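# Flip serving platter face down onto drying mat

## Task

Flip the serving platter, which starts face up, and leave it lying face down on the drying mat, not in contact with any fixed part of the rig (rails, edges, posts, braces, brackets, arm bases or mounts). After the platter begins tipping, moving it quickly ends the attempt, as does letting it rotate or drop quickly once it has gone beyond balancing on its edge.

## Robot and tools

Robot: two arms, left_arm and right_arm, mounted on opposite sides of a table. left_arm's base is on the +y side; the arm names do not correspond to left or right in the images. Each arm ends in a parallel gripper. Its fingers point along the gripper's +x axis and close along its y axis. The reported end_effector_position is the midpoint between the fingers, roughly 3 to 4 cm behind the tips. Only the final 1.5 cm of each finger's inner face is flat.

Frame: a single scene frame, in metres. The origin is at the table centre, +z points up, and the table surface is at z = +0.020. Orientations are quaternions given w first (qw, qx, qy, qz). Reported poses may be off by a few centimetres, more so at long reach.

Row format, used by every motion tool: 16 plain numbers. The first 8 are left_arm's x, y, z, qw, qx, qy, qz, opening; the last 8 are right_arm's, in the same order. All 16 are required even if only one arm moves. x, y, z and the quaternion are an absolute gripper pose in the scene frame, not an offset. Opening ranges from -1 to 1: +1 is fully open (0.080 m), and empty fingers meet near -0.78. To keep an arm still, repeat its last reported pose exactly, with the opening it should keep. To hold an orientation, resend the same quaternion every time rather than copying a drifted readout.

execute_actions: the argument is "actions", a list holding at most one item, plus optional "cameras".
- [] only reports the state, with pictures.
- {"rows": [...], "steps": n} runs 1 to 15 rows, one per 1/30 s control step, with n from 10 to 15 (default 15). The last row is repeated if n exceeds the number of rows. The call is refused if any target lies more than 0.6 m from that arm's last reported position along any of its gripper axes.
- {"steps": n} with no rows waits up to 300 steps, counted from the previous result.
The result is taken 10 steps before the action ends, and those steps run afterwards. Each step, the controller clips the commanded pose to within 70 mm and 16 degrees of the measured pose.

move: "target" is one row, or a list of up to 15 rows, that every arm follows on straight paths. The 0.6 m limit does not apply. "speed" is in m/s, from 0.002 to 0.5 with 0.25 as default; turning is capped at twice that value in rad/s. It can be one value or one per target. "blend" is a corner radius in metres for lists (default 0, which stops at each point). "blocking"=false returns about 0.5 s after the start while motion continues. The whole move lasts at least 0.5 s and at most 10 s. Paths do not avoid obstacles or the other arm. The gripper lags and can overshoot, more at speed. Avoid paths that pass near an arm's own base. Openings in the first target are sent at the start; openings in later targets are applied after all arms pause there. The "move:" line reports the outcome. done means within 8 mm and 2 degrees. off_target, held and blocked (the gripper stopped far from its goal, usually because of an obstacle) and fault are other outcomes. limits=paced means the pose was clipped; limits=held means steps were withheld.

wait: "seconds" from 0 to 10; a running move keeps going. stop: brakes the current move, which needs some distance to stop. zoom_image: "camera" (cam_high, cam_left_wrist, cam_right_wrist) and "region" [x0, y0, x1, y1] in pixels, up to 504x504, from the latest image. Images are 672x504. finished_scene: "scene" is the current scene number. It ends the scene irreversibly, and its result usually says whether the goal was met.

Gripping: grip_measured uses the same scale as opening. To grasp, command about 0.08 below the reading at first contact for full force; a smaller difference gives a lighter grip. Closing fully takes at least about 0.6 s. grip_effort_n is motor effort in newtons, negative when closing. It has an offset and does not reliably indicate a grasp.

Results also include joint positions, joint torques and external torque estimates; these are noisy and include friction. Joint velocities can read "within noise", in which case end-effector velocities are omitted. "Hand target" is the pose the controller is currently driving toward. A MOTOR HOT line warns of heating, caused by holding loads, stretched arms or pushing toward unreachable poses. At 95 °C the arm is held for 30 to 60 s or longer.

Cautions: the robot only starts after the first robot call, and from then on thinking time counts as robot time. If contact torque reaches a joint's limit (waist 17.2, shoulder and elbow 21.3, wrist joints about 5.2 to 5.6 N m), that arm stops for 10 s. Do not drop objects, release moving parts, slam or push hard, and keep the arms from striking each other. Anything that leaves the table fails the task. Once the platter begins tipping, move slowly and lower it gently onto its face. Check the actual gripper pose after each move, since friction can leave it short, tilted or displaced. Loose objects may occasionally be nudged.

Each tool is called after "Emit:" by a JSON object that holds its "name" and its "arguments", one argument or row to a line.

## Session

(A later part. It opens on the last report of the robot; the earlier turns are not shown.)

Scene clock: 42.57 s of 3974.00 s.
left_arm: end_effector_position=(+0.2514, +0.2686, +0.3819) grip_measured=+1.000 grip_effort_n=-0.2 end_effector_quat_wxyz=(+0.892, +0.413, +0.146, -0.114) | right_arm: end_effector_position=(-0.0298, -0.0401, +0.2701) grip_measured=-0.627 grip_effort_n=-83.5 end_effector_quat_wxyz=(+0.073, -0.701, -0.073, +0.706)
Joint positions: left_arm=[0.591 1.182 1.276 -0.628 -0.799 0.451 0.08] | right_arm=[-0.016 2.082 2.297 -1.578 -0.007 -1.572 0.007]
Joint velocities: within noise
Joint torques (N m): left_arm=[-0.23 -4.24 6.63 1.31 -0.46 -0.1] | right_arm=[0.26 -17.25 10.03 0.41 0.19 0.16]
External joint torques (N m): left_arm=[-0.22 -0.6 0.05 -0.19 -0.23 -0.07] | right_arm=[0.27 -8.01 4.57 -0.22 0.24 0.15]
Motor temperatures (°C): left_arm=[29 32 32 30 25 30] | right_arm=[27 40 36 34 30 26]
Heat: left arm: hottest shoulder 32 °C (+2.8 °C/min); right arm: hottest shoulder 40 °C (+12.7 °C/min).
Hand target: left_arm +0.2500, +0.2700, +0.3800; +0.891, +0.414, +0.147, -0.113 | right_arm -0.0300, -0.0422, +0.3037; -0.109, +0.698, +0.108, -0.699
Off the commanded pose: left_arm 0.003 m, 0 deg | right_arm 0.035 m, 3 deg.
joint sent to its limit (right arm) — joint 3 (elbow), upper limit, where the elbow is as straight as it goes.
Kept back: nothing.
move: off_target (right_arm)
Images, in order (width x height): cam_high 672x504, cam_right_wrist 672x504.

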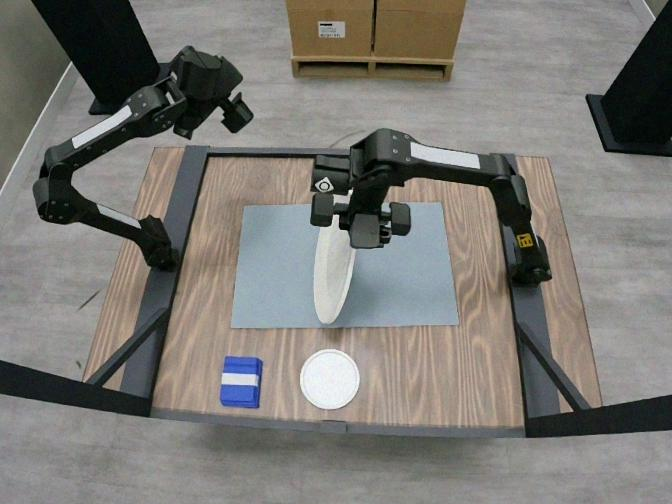

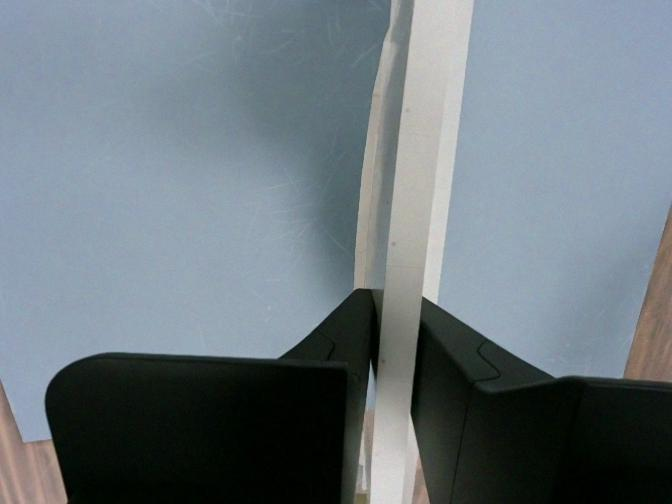

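Emit:
{"name": "move", "arguments": {
  "target": [
    [0.25,0.27,0.38,0.891,0.414,0.147,-0.113,1,-0.06,-0.05,0.308,0.561,-0.431,0.431,0.561,-0.95]
  ],
  "speed": 0.1,
  "cameras": ["cam_high"]
}}

Emit:
{"name": "move", "arguments": {
  "target": [
    [0.25,0.27,0.38,0.891,0.414,0.147,-0.113,1,-0.06,-0.04,0.306,0.701,0.092,0.701,0.092,-0.95]
  ],
  "speed": 0.1,
  "cameras": ["cam_high","cam_right_wrist"]
}}

Scene clock: 51.40 s of 3974.00 s.
left_arm: end_effector_position=(+0.2514, +0.2686, +0.3819) grip_measured=+1.000 grip_effort_n=0.2 end_effector_quat_wxyz=(+0.892, +0.413, +0.146, -0.114) | right_arm: end_effector_position=(-0.0611, -0.0418, +0.2715) grip_measured=-0.627 grip_effort_n=-83.5 end_effector_quat_wxyz=(+0.547, -0.443, +0.446, +0.552)
Joint positions: left_arm=[0.591 1.182 1.276 -0.628 -0.799 0.451 0.08] | right_arm=[0.064 2.079 2.297 -1.578 0.008 0.077 0.007]
Joint velocities: within noise
Joint torques (N m): left_arm=[-0.26 -4.23 6.64 1.31 -0.46 -0.1] | right_arm=[0.24 -20.32 6.78 0.38 0.39 0.1]
External joint torques (N m): left_arm=[-0.27 -0.49 0 -0.19 -0.22 -0.07] | right_arm=[0.23 -10.99 1.22 -0.31 0.38 0.1]
Motor temperatures (°C): left_arm=[29 32 33 31 25 30] | right_arm=[27 52 36 33 30 26]
Heat: left arm: hottest elbow 33 °C (+7.0 °C/min); right arm: hottest shoulder 52 °C (+24.5 °C/min). Heating fast: the right arm's shoulder motor: a push or a pull is the cause, and it goes on while you think. Ease it with your next call, before anything else.
Hand target: left_arm +0.2500, +0.2700, +0.3800; +0.891, +0.414, +0.147, -0.113 | right_arm -0.0600, -0.0508, +0.3064; +0.569, -0.417, +0.419, +0.571
Off the commanded pose: left_arm 0.003 m, 0 deg | right_arm 0.037 m, 3 deg.
MOTOR HOT: joint 2 (shoulder) of the right arm reports 52 °C; the controller stops that arm at 95 °C. To cool a motor, set the load down, stop pushing, or move to a pose that needs little force.
joint sent to its limit (right arm) — joint 4 (wrist pitch), lower limit.
Kept back: nothing.
move: off_target (right_arm)
Images, in order (width x height): cam_high 672x504.

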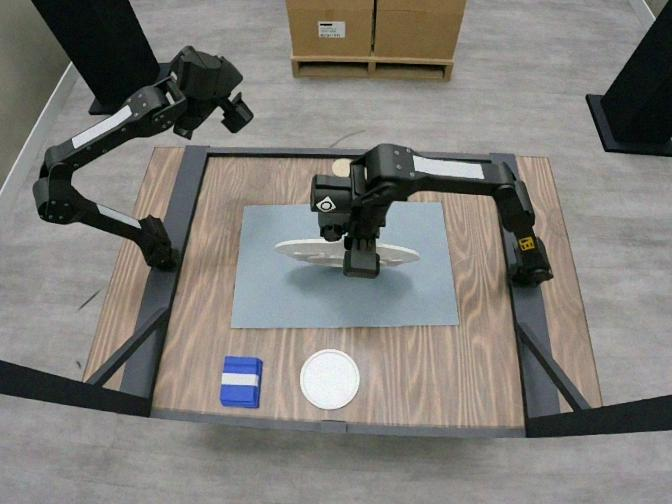

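Scene clock: 59.53 s of 3974.00 s.
left_arm: end_effector_position=(+0.2514, +0.2686, +0.3819) grip_measured=+1.000 grip_effort_n=-0.2 end_effector_quat_wxyz=(+0.892, +0.413, +0.146, -0.114) | right_arm: end_effector_position=(-0.0604, -0.0421, +0.2739) grip_measured=-0.627 grip_effort_n=-83.5 end_effector_quat_wxyz=(+0.703, +0.075, +0.702, +0.079)
Joint positions: left_arm=[0.591 1.182 1.276 -0.628 -0.799 0.451 0.08] | right_arm=[0.066 2.074 2.299 -1.578 0.018 1.644 0.007]
Joint velocities: within noise
Joint torques (N m): left_arm=[-0.25 -4.25 6.63 1.31 -0.46 -0.1] | right_arm=[-0.16 -16.38 9.83 0.88 0.15 0.12]
External joint torques (N m): left_arm=[-0.26 -0.56 0.02 -0.19 -0.22 -0.07] | right_arm=[-0.1 -7.18 4.34 0.22 0.09 0.14]
Motor temperatures (°C): left_arm=[29 32 33 31 25 30] | right_arm=[27 52 38 32 30 26]
Heat: left arm: hottest elbow 33 °C (+6.0 °C/min); right arm: hottest shoulder 52 °C (+21.2 °C/min). Fold the right arm in close to its base, or ease its load, before you think long.
Hand target: left_arm +0.2500, +0.2700, +0.3800; +0.891, +0.414, +0.147, -0.113 | right_arm -0.0598, -0.0422, +0.3050; +0.697, +0.112, +0.700, +0.112
Off the commanded pose: left_arm 0.003 m, 0 deg | right_arm 0.032 m, 3 deg.
MOTOR HOT: still on. Joint 2 (shoulder) of the right arm reports 52 °C.
joint sent to its limit (right arm) — joint 3 (elbow), upper limit, where the elbow is as straight as it goes.
Kept back: nothing.
move: off_target (right_arm)
Images, in order (width x height): cam_high 672x504, cam_right_wrist 672x504.

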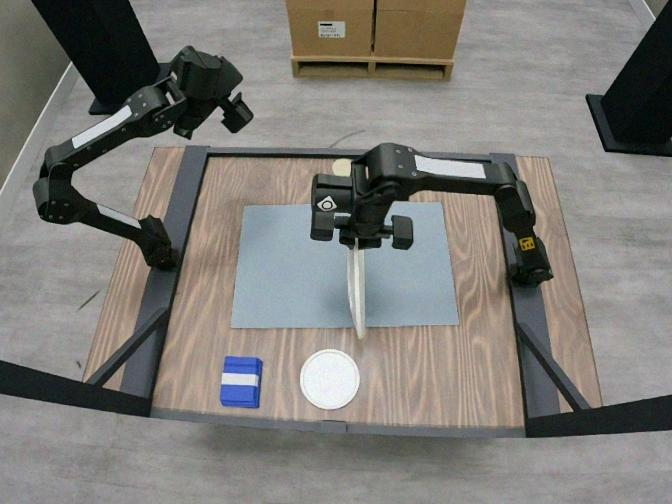

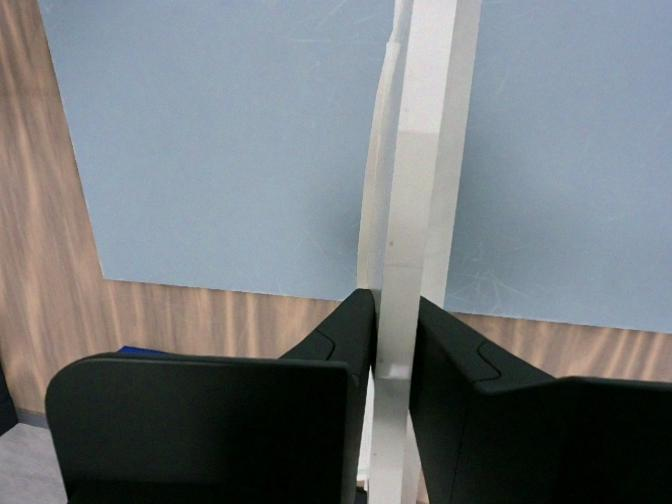

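Emit:
{"name": "move", "arguments": {
  "target": [
    [0.25,0.27,0.38,0.891,0.414,0.147,-0.113,1,-0.005,-0.037,0.305,0.701,0.092,0.701,0.092,-0.95],
    [0.25,0.27,0.38,0.891,0.414,0.147,-0.113,1,0.0,-0.036,0.285,0.683,0.183,0.683,0.183,-0.95],
    [0.25,0.27,0.38,0.891,0.414,0.147,-0.113,1,0.0,-0.058,0.25,0.674,0.214,0.674,0.214,-0.95],
    [0.25,0.27,0.38,0.891,0.414,0.147,-0.113,1,0.0,-0.09,0.212,0.664,0.242,0.664,0.242,-0.95]
  ],
  "speed": 0.06,
  "blend": 0.01,
  "cameras": ["cam_high","cam_right_wrist"]
}}

Scene clock: 65.47 s of 3974.00 s.
left_arm: end_effector_position=(+0.2514, +0.2686, +0.3819) grip_measured=+1.000 grip_effort_n=0.2 end_effector_quat_wxyz=(+0.892, +0.413, +0.146, -0.114) | right_arm: end_effector_position=(-0.0024, -0.0928, +0.2431) grip_measured=-0.503 grip_effort_n=-83.5 end_effector_quat_wxyz=(+0.657, +0.264, +0.655, +0.265) end_effector_velocity=(+0.001, -0.005, -0.004) end_effector_angular_velocity=(-0.012, +0.012, -0.008)
Joint positions: left_arm=[0.591 1.182 1.276 -0.628 -0.799 0.451 0.08] | right_arm=[-0.115 1.364 1.121 -0.564 -0.067 1.497 0.012]
Joint velocities: left_arm=[within noise] | right_arm=[-0.007 -0.012 -0.017 -0.007 -0.007 0.007 0]
Joint torques (N m): left_arm=[-0.24 -4.22 6.63 1.31 -0.46 -0.11] | right_arm=[-0.63 -0.07 1.71 2.5 0 -0.29]
External joint torques (N m): left_arm=[-0.25 -0.55 0.05 -0.18 -0.23 -0.07] | right_arm=[-0.64 5.19 -5.15 1.1 -0.01 -0.26]
Motor temperatures (°C): left_arm=[29 32 33 31 25 30] | right_arm=[27 52 38 35 30 26]
Heat: left arm: hottest elbow 33 °C (+4.0 °C/min); right arm: hottest shoulder 52 °C (+21.2 °C/min). Fold the right arm in close to its base, or ease its load, before you think long.
Hand target: left_arm +0.2500, +0.2700, +0.3800; +0.891, +0.414, +0.147, -0.113 | right_arm -0.0003, -0.0922, +0.2128; +0.664, +0.242, +0.665, +0.242
Off the commanded pose: left_arm 0.003 m, 0 deg | right_arm 0.031 m, 4 deg.
MOTOR HOT: still on. Joint 2 (shoulder) of the right arm reports 52 °C.
Kept back: nothing.
move: off_target (right_arm)
Images, in order (width x height): cam_high 672x504, cam_right_wrist 672x504.

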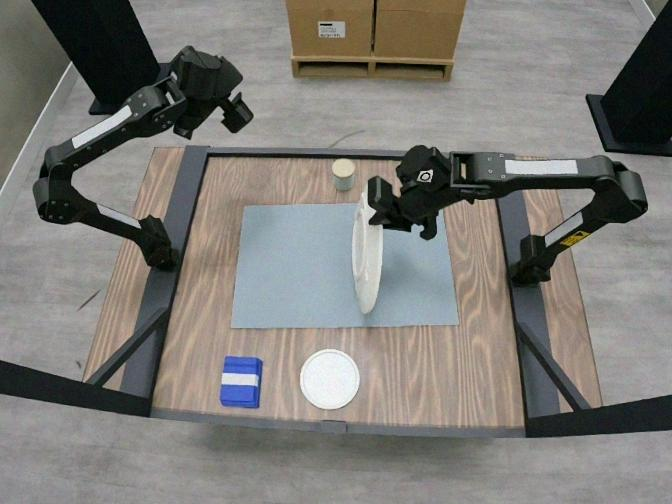

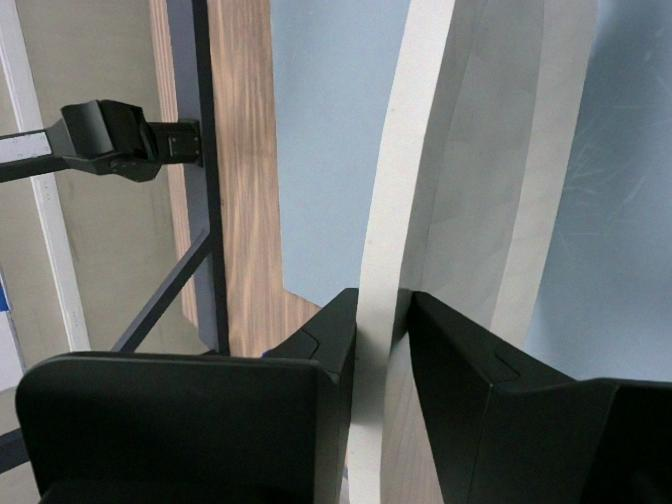

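Emit:
{"name": "move", "arguments": {
  "target": [
    [0.25,0.27,0.38,0.891,0.414,0.147,-0.113,1,0.0,-0.095,0.232,0.664,0.242,0.664,0.242,-0.5],
    [0.25,0.27,0.38,0.891,0.414,0.147,-0.113,1,0.0,-0.10,0.228,0.664,0.242,0.664,0.242,-0.2]
  ],
  "speed": 0.04,
  "cameras": ["cam_high","cam_right_wrist"]
}}

Emit:
{"name": "move", "arguments": {
  "target": [
    [0.25,0.27,0.38,0.891,0.414,0.147,-0.113,1,0.0,-0.13,0.218,0.664,0.242,0.664,0.242,-0.15]
  ],
  "speed": 0.03,
  "cameras": ["cam_high","cam_right_wrist"]
}}

Scene clock: 67.70 s of 3974.00 s.
left_arm: end_effector_position=(+0.2514, +0.2686, +0.3819) grip_measured=+1.000 grip_effort_n=-0.2 end_effector_quat_wxyz=(+0.892, +0.413, +0.146, -0.114) | right_arm: end_effector_position=(-0.0015, -0.1012, +0.2315) grip_measured=-0.204 grip_effort_n=13.3 end_effector_quat_wxyz=(+0.663, +0.243, +0.665, +0.243)
Joint positions: left_arm=[0.591 1.182 1.276 -0.628 -0.799 0.451 0.08] | right_arm=[-0.121 1.373 1.12 -0.619 -0.07 1.49 0.026]
Joint velocities: within noise
Joint torques (N m): left_arm=[-0.24 -4.22 6.64 1.31 -0.46 -0.1] | right_arm=[-0.39 -5.74 4.98 1.76 0.01 -0.22]
External joint torques (N m): left_arm=[-0.24 -0.54 0.02 -0.19 -0.23 -0.06] | right_arm=[-0.39 -0.47 -1.81 0.42 0 -0.18]
Motor temperatures (°C): left_arm=[29 32 33 31 25 30] | right_arm=[27 51 38 35 30 26]
Heat: left arm: hottest elbow 33 °C (+3.0 °C/min); right arm: hottest shoulder 51 °C (+20.1 °C/min). Fold the right arm in close to its base, or ease its load, before you think long.
Hand target: left_arm +0.2500, +0.2700, +0.3800; +0.891, +0.414, +0.147, -0.113 | right_arm -0.0001, -0.1000, +0.2280; +0.664, +0.242, +0.664, +0.242
Off the commanded pose: left_arm 0.003 m, 0 deg | right_arm 0.004 m, 0 deg.
MOTOR HOT: still on. Joint 2 (shoulder) of the right arm reports 51 °C.
Kept back: nothing.
move: done; target 2's new opening was sent with right_arm's hand 0.019 m and 3 deg from that target
Images, in order (width x height): cam_high 672x504, cam_right_wrist 672x504.

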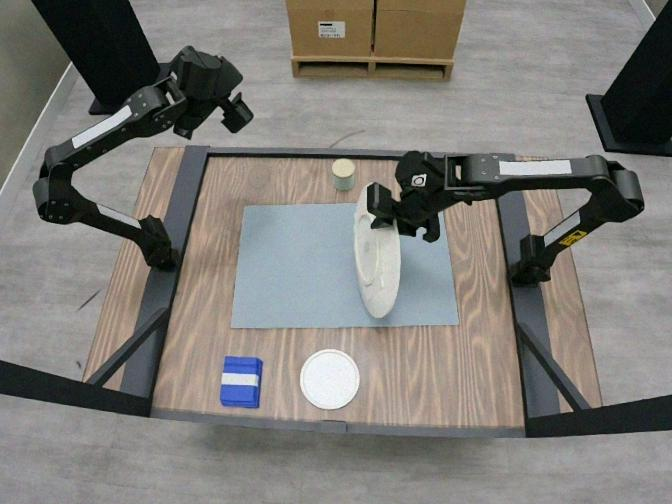

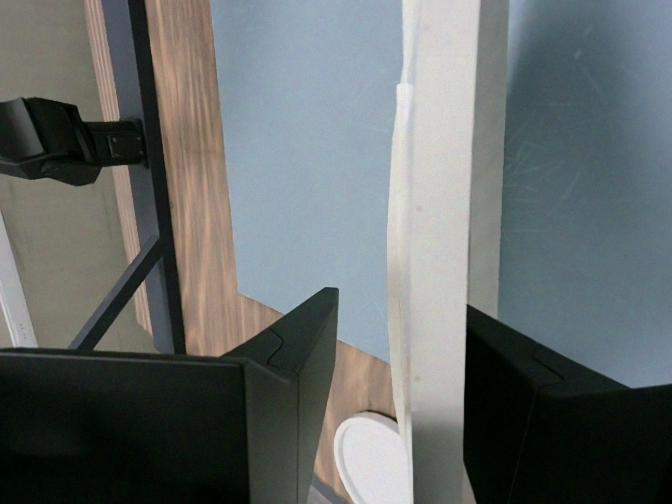

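Scene clock: 69.00 s of 3974.00 s.
left_arm: end_effector_position=(+0.2514, +0.2686, +0.3819) grip_measured=+1.000 grip_effort_n=-0.2 end_effector_quat_wxyz=(+0.892, +0.413, +0.146, -0.114) | right_arm: end_effector_position=(+0.0007, -0.1297, +0.2150) grip_measured=-0.153 grip_effort_n=12.3 end_effector_quat_wxyz=(+0.668, +0.237, +0.665, +0.235)
Joint positions: left_arm=[0.591 1.182 1.276 -0.628 -0.799 0.451 0.08] | right_arm=[-0.137 1.277 0.995 -0.611 -0.07 1.477 0.028]
Joint velocities: within noise
Joint torques (N m): left_arm=[-0.24 -4.23 6.64 1.31 -0.46 -0.1] | right_arm=[-0.3 -7.07 5.03 1.83 -0.26 -0.05]
External joint torques (N m): left_arm=[-0.23 -0.58 0.1 -0.17 -0.23 -0.07] | right_arm=[-0.3 -2.47 -1.84 0.49 -0.27 -0.02]
Motor temperatures (°C): left_arm=[29 32 33 31 25 30] | right_arm=[27 50 38 35 30 26]
Heat: left arm: hottest elbow 33 °C (+3.0 °C/min); right arm: hottest shoulder 50 °C (+19.0 °C/min). Fold the right arm in close to its base, or ease its load, before you think long.
Hand target: left_arm +0.2500, +0.2700, +0.3800; +0.891, +0.414, +0.147, -0.113 | right_arm +0.0000, -0.1300, +0.2180; +0.664, +0.242, +0.664, +0.242
Off the commanded pose: left_arm 0.003 m, 0 deg | right_arm 0.003 m, 1 deg.
MOTOR HOT: still on. Joint 2 (shoulder) of the right arm reports 50 °C.
Kept back: nothing.
move: done
Images, in order (width x height): cam_high 672x504, cam_right_wrist 672x504.

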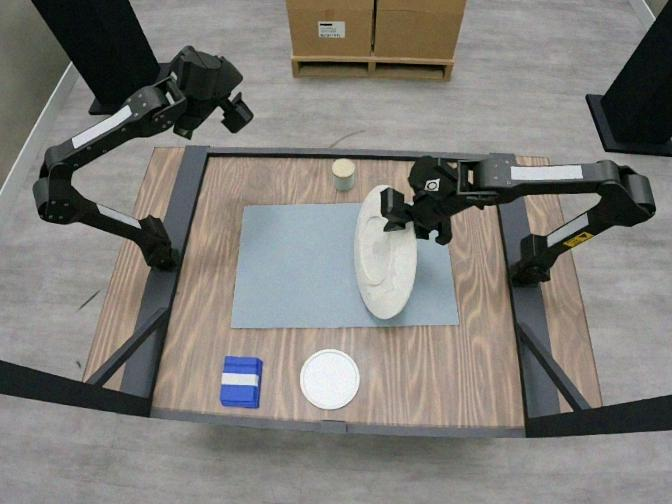

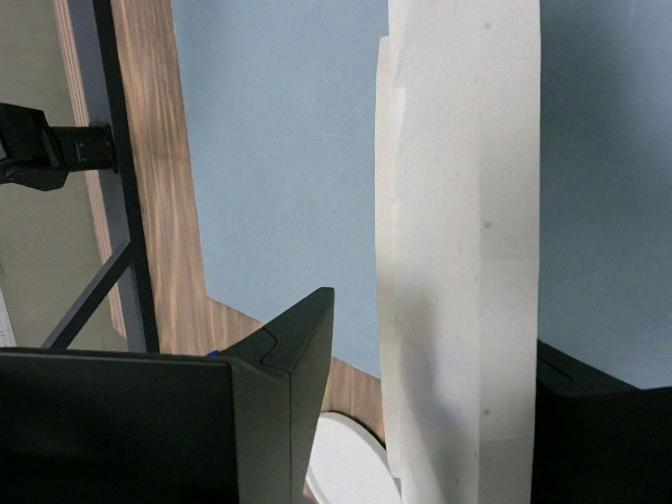

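Emit:
{"name": "move", "arguments": {
  "target": [
    [0.25,0.27,0.38,0.891,0.414,0.147,-0.113,1,0.0,-0.135,0.212,0.664,0.242,0.664,0.242,0.3],
    [0.25,0.27,0.38,0.891,0.414,0.147,-0.113,1,0.0,-0.172,0.169,0.664,0.242,0.664,0.242,0.3],
    [0.25,0.27,0.38,0.891,0.414,0.147,-0.113,1,0.0,-0.192,0.13,0.664,0.242,0.664,0.242,0.3]
  ],
  "speed": 0.03,
  "blend": 0.01,
  "cameras": ["cam_high","cam_right_wrist"]
}}

Scene clock: 73.70 s of 3974.00 s.
left_arm: end_effector_position=(+0.2514, +0.2686, +0.3819) grip_measured=+1.000 grip_effort_n=-0.2 end_effector_quat_wxyz=(+0.892, +0.413, +0.146, -0.114) | right_arm: end_effector_position=(-0.0006, -0.1968, +0.1227) grip_measured=+0.298 grip_effort_n=6.3 end_effector_quat_wxyz=(+0.669, +0.230, +0.669, +0.229)
Joint positions: left_arm=[0.591 1.182 1.276 -0.628 -0.799 0.451 0.08] | right_arm=[-0.179 1.069 0.511 -0.359 -0.099 1.442 0.048]
Joint velocities: within noise
Joint torques (N m): left_arm=[-0.25 -4.22 6.65 1.31 -0.46 -0.11] | right_arm=[-0.43 -4.92 5.79 2.45 -0.25 -0.05]
External joint torques (N m): left_arm=[-0.24 -0.56 0.06 -0.19 -0.23 -0.07] | right_arm=[-0.44 -2.18 -0.67 1.18 -0.24 -0.02]
Motor temperatures (°C): left_arm=[28 32 33 31 25 30] | right_arm=[27 48 37 36 30 26]
Heat: left arm: hottest elbow 33 °C (+3.0 °C/min); right arm: hottest shoulder 48 °C (+16.1 °C/min). Fold the right arm in close to its base, or ease its load, before you think long.
Hand target: left_arm +0.2500, +0.2700, +0.3800; +0.891, +0.414, +0.147, -0.113 | right_arm +0.0000, -0.1922, +0.1301; +0.665, +0.242, +0.664, +0.242
Off the commanded pose: left_arm 0.003 m, 0 deg | right_arm 0.009 m, 2 deg.
MOTOR HOT: still on. Joint 2 (shoulder) of the right arm reports 48 °C.
Kept back: nothing.
move: off_target (right_arm); blend cut to 0 m at target 1
Images, in order (width x height): cam_high 672x504, cam_right_wrist 672x504.

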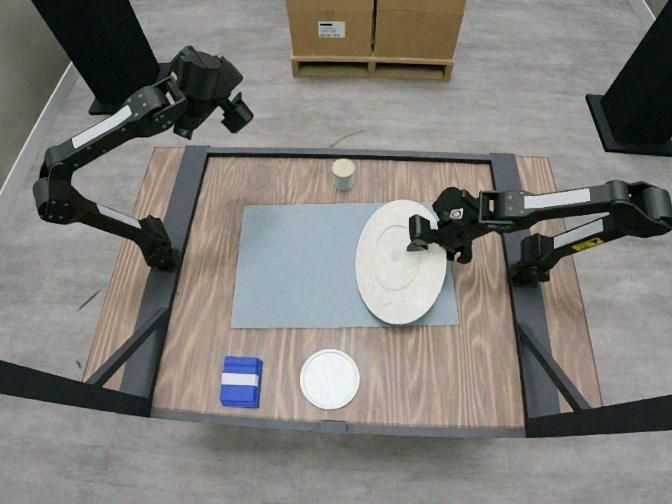

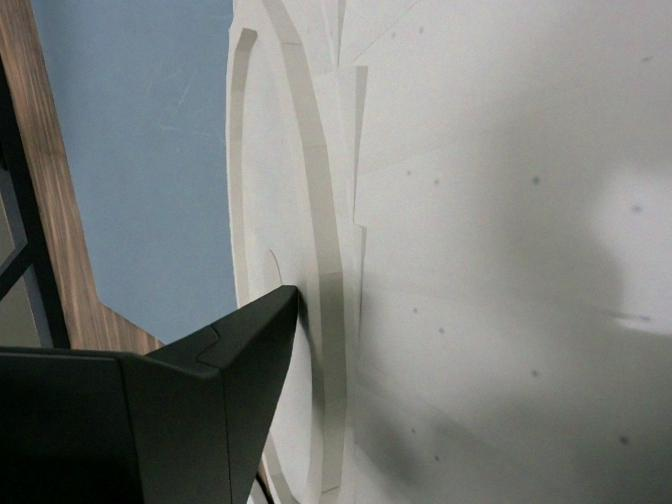

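Emit:
{"name": "move", "arguments": {
  "target": [
    [0.25,0.27,0.38,0.891,0.414,0.147,-0.113,1,0.0,-0.20,0.120,0.664,0.242,0.664,0.242,0.7],
    [0.25,0.27,0.38,0.891,0.414,0.147,-0.113,1,0.0,-0.215,0.085,0.664,0.242,0.664,0.242,0.7],
    [0.25,0.27,0.38,0.891,0.414,0.147,-0.113,1,0.0,-0.218,0.066,0.664,0.242,0.664,0.242,0.7]
  ],
  "speed": 0.03,
  "blend": 0.005,
  "cameras": ["cam_high","cam_right_wrist"]
}}

Emit:
{"name": "move", "arguments": {
  "target": [0.25,0.27,0.38,0.891,0.414,0.147,-0.113,1,0.0,-0.265,0.072,0.664,0.242,0.664,0.242,0.7],
  "speed": 0.03,
  "cameras": ["cam_high","cam_right_wrist"]
}}

Scene clock: 77.07 s of 3974.00 s.
left_arm: end_effector_position=(+0.2514, +0.2686, +0.3819) grip_measured=+1.000 grip_effort_n=-0.2 end_effector_quat_wxyz=(+0.892, +0.413, +0.146, -0.114) | right_arm: end_effector_position=(+0.0008, -0.2175, +0.0715) grip_measured=+0.702 grip_effort_n=-10.9 end_effector_quat_wxyz=(+0.666, +0.246, +0.660, +0.246)
Joint positions: left_arm=[0.591 1.182 1.276 -0.628 -0.799 0.451 0.08] | right_arm=[-0.211 1.063 0.254 -0.059 -0.12 1.418 0.067]
Joint velocities: within noise
Joint torques (N m): left_arm=[-0.25 -4.24 6.65 1.31 -0.46 -0.1] | right_arm=[-0.19 0.02 4.36 2.18 -0.14 0]
External joint torques (N m): left_arm=[-0.27 -0.62 0.13 -0.16 -0.23 -0.06] | right_arm=[-0.21 2.25 -1.65 0.82 -0.11 0.04]
Motor temperatures (°C): left_arm=[28 32 33 31 25 30] | right_arm=[27 47 37 37 30 26]
Heat: left arm: hottest elbow 33 °C (+2.0 °C/min); right arm: hottest shoulder 47 °C (+15.2 °C/min).
Hand target: left_arm +0.2500, +0.2700, +0.3800; +0.891, +0.414, +0.147, -0.113 | right_arm +0.0000, -0.2183, +0.0662; +0.664, +0.242, +0.664, +0.242
Off the commanded pose: left_arm 0.003 m, 0 deg | right_arm 0.006 m, 1 deg.
MOTOR HOT: cleared for the motors of the right arm.
Kept back: nothing.
move: done; blend cut to 0 m at target 1
Images, in order (width x height): cam_high 672x504, cam_right_wrist 672x504.

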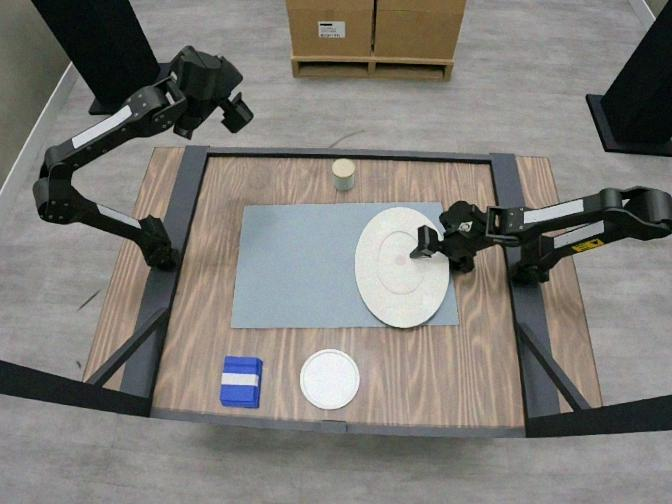

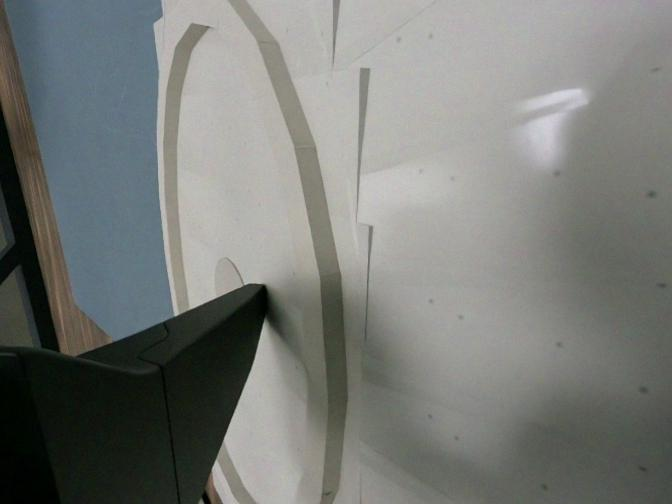

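Scene clock: 78.93 s of 3974.00 s.
left_arm: end_effector_position=(+0.2514, +0.2686, +0.3819) grip_measured=+1.000 grip_effort_n=-0.2 end_effector_quat_wxyz=(+0.892, +0.413, +0.146, -0.114) | right_arm: end_effector_position=(+0.0010, -0.2630, +0.0744) grip_measured=+0.702 grip_effort_n=-10.5 end_effector_quat_wxyz=(+0.666, +0.244, +0.662, +0.242) end_effector_velocity=(-0.001, -0.003, -0.001) end_effector_angular_velocity=(-0.006, +0.003, +0.008)
Joint positions: left_arm=[0.591 1.182 1.276 -0.628 -0.799 0.451 0.08] | right_arm=[-0.297 0.716 0.178 -0.349 -0.174 1.354 0.067]
Joint velocities: left_arm=[within noise] | right_arm=[-0.002 -0.017 -0.002 -0.022 -0.007 -0.007 0]
Joint torques (N m): left_arm=[-0.24 -4.23 6.65 1.31 -0.46 -0.1] | right_arm=[-0.36 -1.57 4.49 1.06 -0.23 -0.11]
External joint torques (N m): left_arm=[-0.27 -0.5 0.02 -0.19 -0.22 -0.07] | right_arm=[-0.36 -0.88 -2.06 -0.25 -0.18 -0.07]
Motor temperatures (°C): left_arm=[28 32 34 31 25 30] | right_arm=[27 46 37 36 30 26]
Heat: left arm: hottest elbow 34 °C (+3.0 °C/min); right arm: hottest shoulder 46 °C (+14.0 °C/min).
Hand target: left_arm +0.2500, +0.2700, +0.3800; +0.891, +0.414, +0.147, -0.113 | right_arm +0.0000, -0.2650, +0.0719; +0.664, +0.242, +0.664, +0.242
Off the commanded pose: left_arm 0.003 m, 0 deg | right_arm 0.003 m, 0 deg.
Kept back: nothing.
move: done
Images, in order (width x height): cam_high 672x504, cam_right_wrist 672x504.

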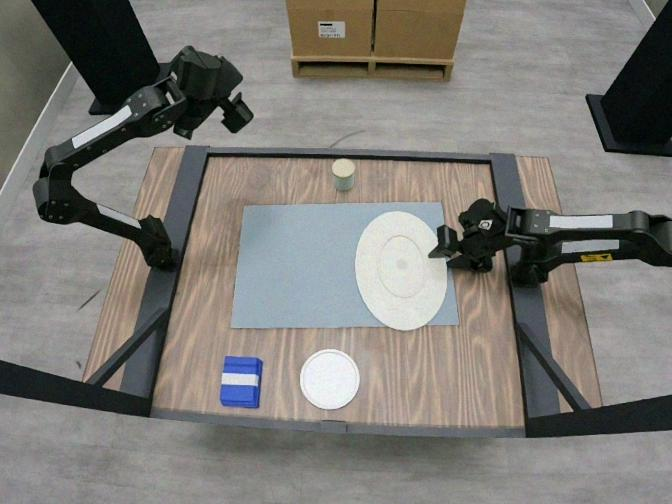

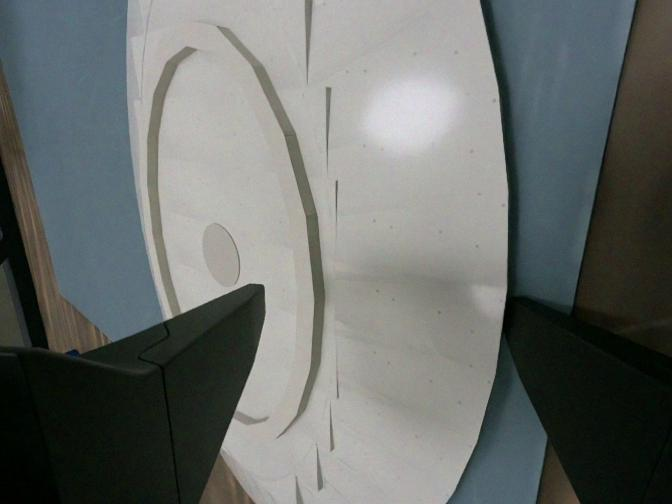

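Emit:
{"name": "move", "arguments": {
  "target": [
    [0.25,0.27,0.38,0.891,0.414,0.147,-0.113,1,-0.02,-0.285,0.08,0.664,0.242,0.664,0.242,0.7],
    [0.25,0.27,0.38,0.891,0.414,0.147,-0.113,1,-0.08,-0.285,0.08,0.664,0.242,0.664,0.242,-0.85],
    [0.25,0.27,0.38,0.891,0.414,0.147,-0.113,1,-0.145,-0.265,0.054,0.664,0.242,0.664,0.242,-0.85]
  ],
  "speed": 0.06,
  "cameras": ["cam_high","cam_right_wrist"]
}}

Scene clock: 83.57 s of 3974.00 s.
left_arm: end_effector_position=(+0.2514, +0.2686, +0.3819) grip_measured=+1.000 grip_effort_n=-0.2 end_effector_quat_wxyz=(+0.892, +0.413, +0.146, -0.114) | right_arm: end_effector_position=(-0.1407, -0.2679, +0.0518) grip_measured=-0.764 grip_effort_n=-83.5 end_effector_quat_wxyz=(+0.669, +0.238, +0.662, +0.241) end_effector_velocity=(+0.000, -0.001, -0.002) end_effector_angular_velocity=(-0.016, -0.013, +0.007)
Joint positions: left_arm=[0.591 1.182 1.276 -0.628 -0.799 0.451 0.08] | right_arm=[0.846 1.191 0.262 -0.153 0.511 2.299 0.001]
Joint velocities: left_arm=[within noise] | right_arm=[-0.002 0.017 0.007 -0.007 -0.007 -0.007 0]
Joint torques (N m): left_arm=[-0.25 -4.23 6.64 1.31 -0.46 -0.1] | right_arm=[0.05 -1.63 5.51 1.3 0.28 0.07]
External joint torques (N m): left_arm=[-0.28 -0.52 0 -0.19 -0.22 -0.07] | right_arm=[0.03 0.75 0.27 0.32 -0.03 0.11]
Motor temperatures (°C): left_arm=[28 32 34 31 25 30] | right_arm=[27 44 37 36 30 26]
Heat: left arm: hottest elbow 34 °C (+3.0 °C/min); right arm: hottest shoulder 44 °C (+9.1 °C/min).
Hand target: left_arm +0.2500, +0.2700, +0.3800; +0.891, +0.414, +0.147, -0.113 | right_arm -0.1449, -0.2652, +0.0540; +0.664, +0.242, +0.664, +0.242
Off the commanded pose: left_arm 0.003 m, 0 deg | right_arm 0.006 m, 1 deg.
Kept back: nothing.
move: done
Images, in order (width x height): cam_high 672x504, cam_right_wrist 672x504.

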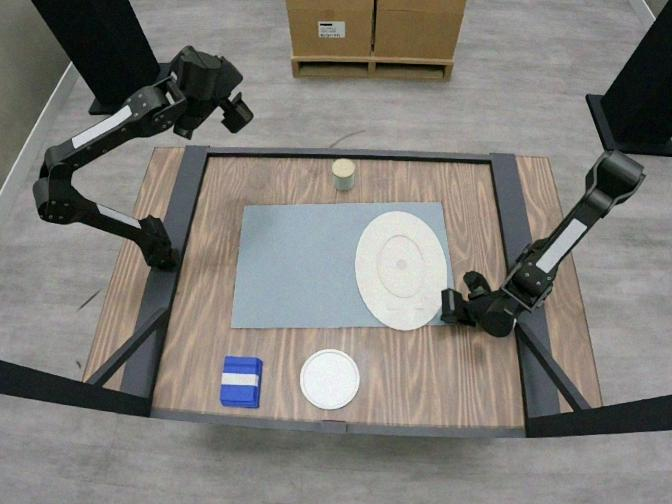

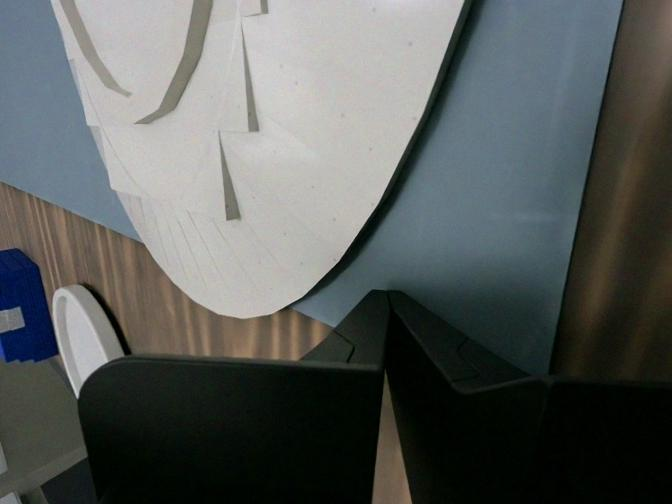

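Emit:
{"name": "move", "arguments": {
  "target": [
    [0.25,0.27,0.38,0.891,0.414,0.147,-0.113,1,-0.175,-0.245,0.055,0.664,0.242,0.664,0.242,-0.85],
    [0.25,0.27,0.38,0.891,0.414,0.147,-0.113,1,-0.10,-0.18,0.055,0.664,0.242,0.664,0.242,-0.85]
  ],
  "speed": 0.06,
  "cameras": ["cam_high"]
}}

Scene clock: 86.50 s of 3974.00 s.
left_arm: end_effector_position=(+0.2514, +0.2686, +0.3819) grip_measured=+1.000 grip_effort_n=-0.2 end_effector_quat_wxyz=(+0.892, +0.413, +0.146, -0.114) | right_arm: end_effector_position=(-0.1224, -0.1872, +0.0576) grip_measured=-0.764 grip_effort_n=-83.5 end_effector_quat_wxyz=(+0.638, +0.219, +0.691, +0.260)
Joint positions: left_arm=[0.591 1.182 1.276 -0.628 -0.799 0.451 0.08] | right_arm=[0.405 1.389 0.375 0.12 0.178 1.867 0.001]
Joint velocities: within noise
Joint torques (N m): left_arm=[-0.24 -4.23 6.65 1.31 -0.46 -0.1] | right_arm=[-3.91 -2.58 4.54 1.02 2 -0.23]
External joint torques (N m): left_arm=[-0.23 -0.56 0.05 -0.19 -0.23 -0.07] | right_arm=[-3.88 1.26 -0.73 -0.27 1.86 -0.2]
Motor temperatures (°C): left_arm=[28 32 34 31 25 30] | right_arm=[27 43 36 35 31 26]
Heat: left arm: hottest elbow 34 °C (+3.0 °C/min); right arm: hottest shoulder 43 °C (+7.1 °C/min).
Hand target: left_arm +0.2500, +0.2700, +0.3800; +0.891, +0.414, +0.147, -0.113 | right_arm -0.1007, -0.1815, +0.0556; +0.664, +0.241, +0.665, +0.242
Off the commanded pose: left_arm 0.003 m, 0 deg | right_arm 0.024 m, 5 deg.
Kept back: nothing.
move: off_target (right_arm)
Images, in order (width x height): cam_high 672x504.

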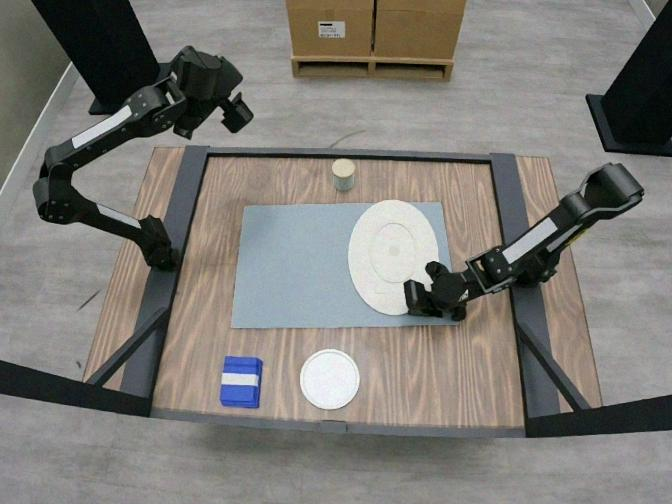

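Emit:
{"name": "move", "arguments": {
  "target": [
    [0.25,0.27,0.38,0.891,0.414,0.147,-0.113,1,-0.16,-0.26,0.06,0.664,0.242,0.664,0.242,-0.85],
    [0.25,0.27,0.38,0.891,0.414,0.147,-0.113,1,-0.2,-0.27,0.16,0.664,0.242,0.664,0.242,-0.85]
  ],
  "speed": 0.12,
  "cameras": ["cam_high"]
}}

Emit:
{"name": "zoom_image", "arguments": {
  "camera": "cam_high",
  "region": [310, 170, 480, 340]
}}

Scene clock: 89.07 s of 3974.00 s.
left_arm: end_effector_position=(+0.2514, +0.2686, +0.3819) grip_measured=+1.000 grip_effort_n=-0.2 end_effector_quat_wxyz=(+0.892, +0.413, +0.146, -0.114) | right_arm: end_effector_position=(-0.1980, -0.2712, +0.1570) grip_measured=-0.764 grip_effort_n=-83.5 end_effector_quat_wxyz=(+0.665, +0.239, +0.665, +0.241)
Joint positions: left_arm=[0.591 1.182 1.276 -0.628 -0.799 0.451 0.08] | right_arm=[1.049 1.186 0.74 -0.743 0.592 2.515 0.001]
Joint velocities: within noise
Joint torques (N m): left_arm=[-0.24 -4.22 6.65 1.31 -0.46 -0.11] | right_arm=[0.14 -3.3 6.49 0.45 0.57 0.06]
External joint torques (N m): left_arm=[-0.24 -0.56 0.05 -0.19 -0.23 -0.07] | right_arm=[0.15 -0.02 0.33 -0.36 0.2 0.1]
Motor temperatures (°C): left_arm=[28 32 34 31 25 30] | right_arm=[27 43 36 35 31 26]
Heat: left arm: hottest elbow 34 °C (+2.0 °C/min); right arm: hottest shoulder 43 °C (+8.1 °C/min).
Hand target: left_arm +0.2500, +0.2700, +0.3800; +0.891, +0.414, +0.147, -0.113 | right_arm -0.2000, -0.2700, +0.1600; +0.664, +0.242, +0.664, +0.242
Off the commanded pose: left_arm 0.003 m, 0 deg | right_arm 0.004 m, 0 deg.
Kept back: nothing.
move: done
Images, in order (width x height): cam_high 672x504.

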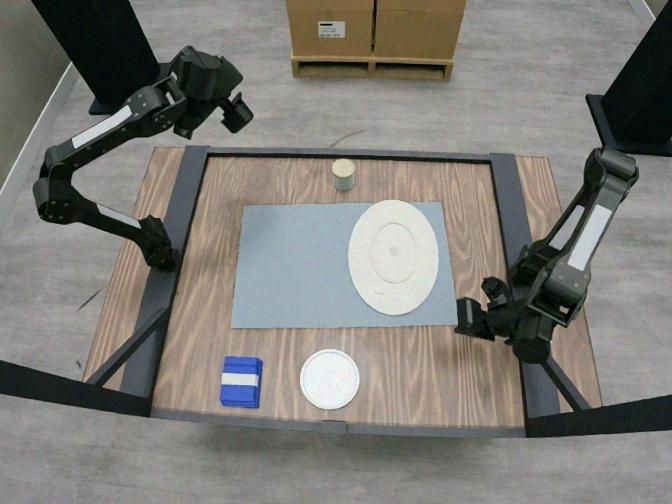

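Scaled by 2.965 from the camera's 672x504 image, which has a finer 960x720 frame.

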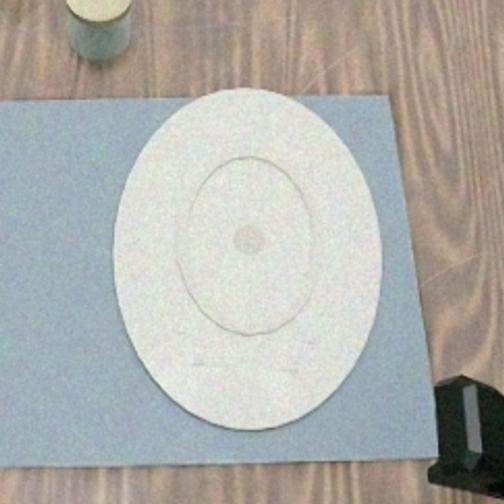

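Emit:
{"name": "move", "arguments": {
  "target": [
    [0.25,0.27,0.38,0.891,0.414,0.147,-0.113,1,-0.1,-0.275,0.16,0.664,0.242,0.664,0.242,-0.85],
    [0.25,0.27,0.38,0.891,0.414,0.147,-0.113,1,0.10,-0.25,0.16,0.664,0.242,0.664,0.242,-0.85],
    [0.25,0.27,0.38,0.891,0.414,0.147,-0.113,1,0.15,-0.185,0.11,0.664,0.242,0.664,0.242,-0.85],
    [0.25,0.27,0.38,0.891,0.414,0.147,-0.113,1,0.15,-0.175,0.054,0.664,0.242,0.664,0.242,-0.85]
  ],
  "speed": 0.15,
  "blend": 0.02,
  "cameras": ["cam_high","cam_right_wrist"]
}}

Scene clock: 93.17 s of 3974.00 s.
left_arm: end_effector_position=(+0.2514, +0.2686, +0.3819) grip_measured=+1.000 grip_effort_n=-0.2 end_effector_quat_wxyz=(+0.892, +0.413, +0.146, -0.114) | right_arm: end_effector_position=(+0.1582, -0.1704, +0.0682) grip_measured=-0.764 grip_effort_n=-83.5 end_effector_quat_wxyz=(+0.671, +0.251, +0.649, +0.256)
Joint positions: left_arm=[0.591 1.182 1.276 -0.628 -0.799 0.451 0.08] | right_arm=[-0.784 1.644 0.665 0 -0.462 0.939 0.001]
Joint velocities: within noise
Joint torques (N m): left_arm=[-0.25 -4.24 6.65 1.31 -0.46 -0.1] | right_arm=[0.87 -3.97 2.26 0.83 -0.06 0.06]
External joint torques (N m): left_arm=[-0.22 -0.58 0.05 -0.19 -0.23 -0.07] | right_arm=[0.87 1.88 -3 -0.37 0.15 0.09]
Motor temperatures (°C): left_arm=[28 32 34 31 25 30] | right_arm=[27 42 36 34 31 26]
Heat: left arm: hottest elbow 34 °C (+2.0 °C/min); right arm: hottest shoulder 42 °C (+5.1 °C/min).
Hand target: left_arm +0.2500, +0.2700, +0.3800; +0.891, +0.414, +0.147, -0.113 | right_arm +0.1499, -0.1754, +0.0546; +0.665, +0.242, +0.664, +0.242
Off the commanded pose: left_arm 0.003 m, 0 deg | right_arm 0.017 m, 3 deg.
Kept back: nothing.
move: off_target (right_arm)
Images, in order (width x height): cam_high 672x504, cam_right_wrist 672x504.

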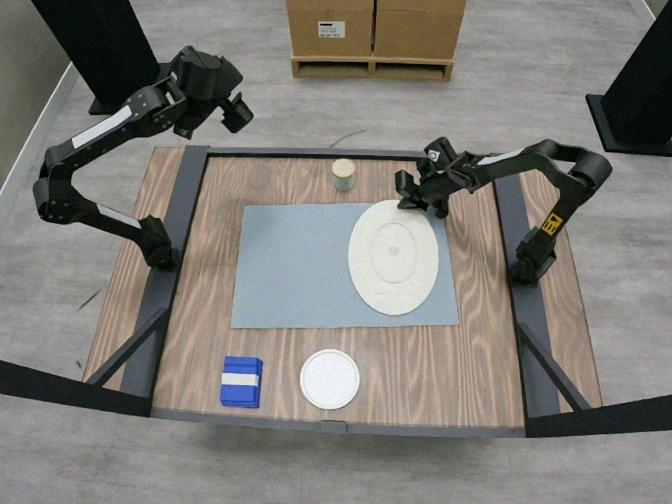

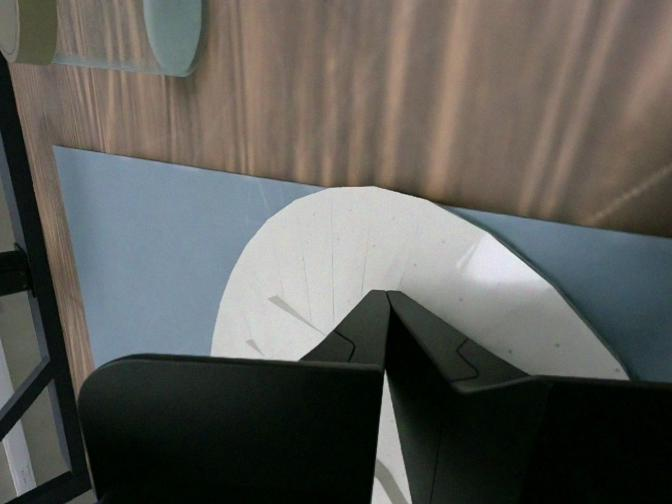

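Emit:
{"name": "move", "arguments": {
  "target": [
    [0.25,0.27,0.38,0.891,0.414,0.147,-0.113,1,0.157,-0.18,0.11,0.664,0.242,0.664,0.242,-0.85],
    [0.25,0.27,0.38,0.891,0.414,0.147,-0.113,1,0.14,-0.23,0.17,0.664,0.242,0.664,0.242,-0.85]
  ],
  "speed": 0.12,
  "cameras": ["cam_high","cam_right_wrist"]
}}

Emit:
{"name": "zoom_image", "arguments": {
  "camera": "cam_high",
  "region": [310, 170, 480, 340]
}}

Scene clock: 95.10 s of 3974.00 s.
left_arm: end_effector_position=(+0.2514, +0.2686, +0.3819) grip_measured=+1.000 grip_effort_n=-0.2 end_effector_quat_wxyz=(+0.892, +0.413, +0.146, -0.114) | right_arm: end_effector_position=(+0.1384, -0.2311, +0.1644) grip_measured=-0.764 grip_effort_n=-83.5 end_effector_quat_wxyz=(+0.663, +0.240, +0.669, +0.236)
Joint positions: left_arm=[0.591 1.182 1.276 -0.628 -0.799 0.451 0.08] | right_arm=[-0.913 1.255 0.807 -0.655 -0.521 0.807 0.001]
Joint velocities: within noise
Joint torques (N m): left_arm=[-0.24 -4.24 6.64 1.31 -0.46 -0.11] | right_arm=[-0.36 -5.49 6.52 0.65 -0.43 -0.15]
External joint torques (N m): left_arm=[-0.25 -0.57 0.05 -0.19 -0.23 -0.07] | right_arm=[-0.37 -1.53 0.21 -0.35 -0.17 -0.12]
Motor temperatures (°C): left_arm=[28 32 34 31 25 30] | right_arm=[27 41 36 34 31 26]
Heat: left arm: hottest elbow 34 °C (+2.0 °C/min); right arm: hottest shoulder 41 °C (+4.1 °C/min).
Hand target: left_arm +0.2500, +0.2700, +0.3800; +0.891, +0.414, +0.147, -0.113 | right_arm +0.1400, -0.2300, +0.1700; +0.664, +0.242, +0.664, +0.242
Off the commanded pose: left_arm 0.003 m, 0 deg | right_arm 0.006 m, 1 deg.
Kept back: nothing.
move: done
Images, in order (width x height): cam_high 672x504, cam_right_wrist 672x504.

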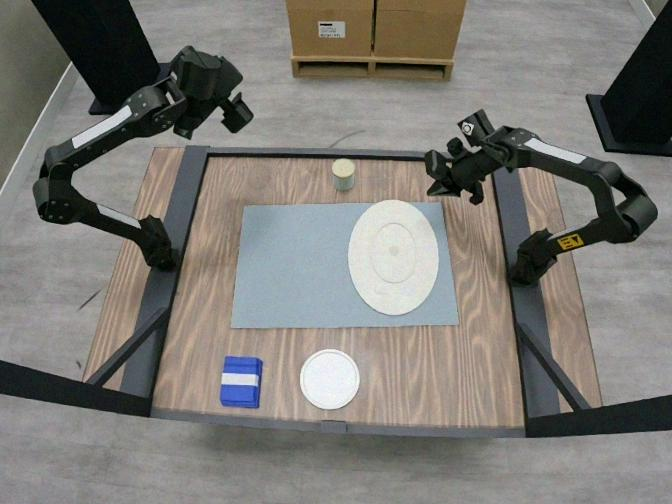

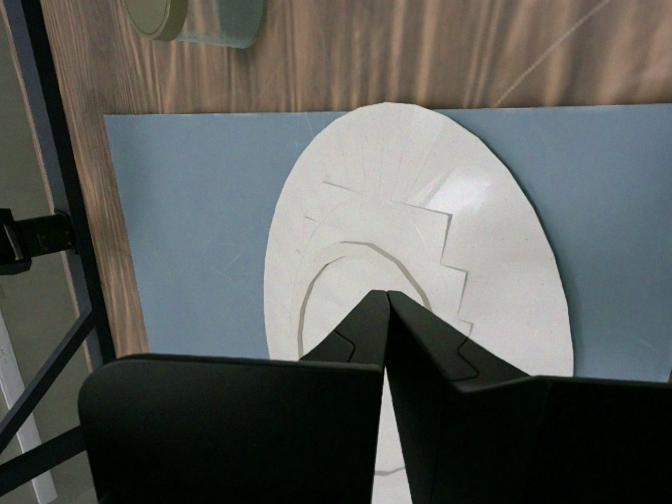

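Scaled by 2.965 from the camera's 672x504 image, which has a finer 960x720 frame.

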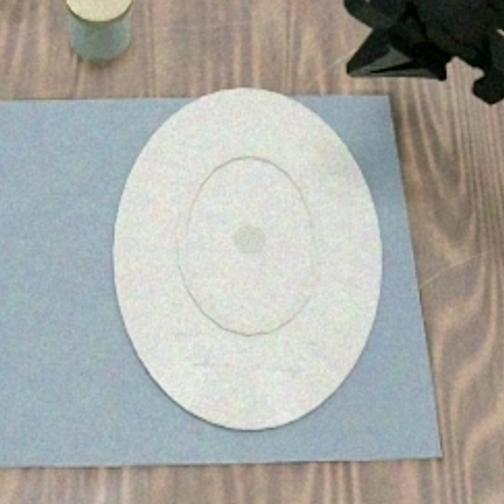

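Overhang of only a few mm; centre well on the mat.

Emit:
{"name": "finished_scene", "arguments": {
  "scene": 2,
  "done": true
}}

The scene is finished: the task was done.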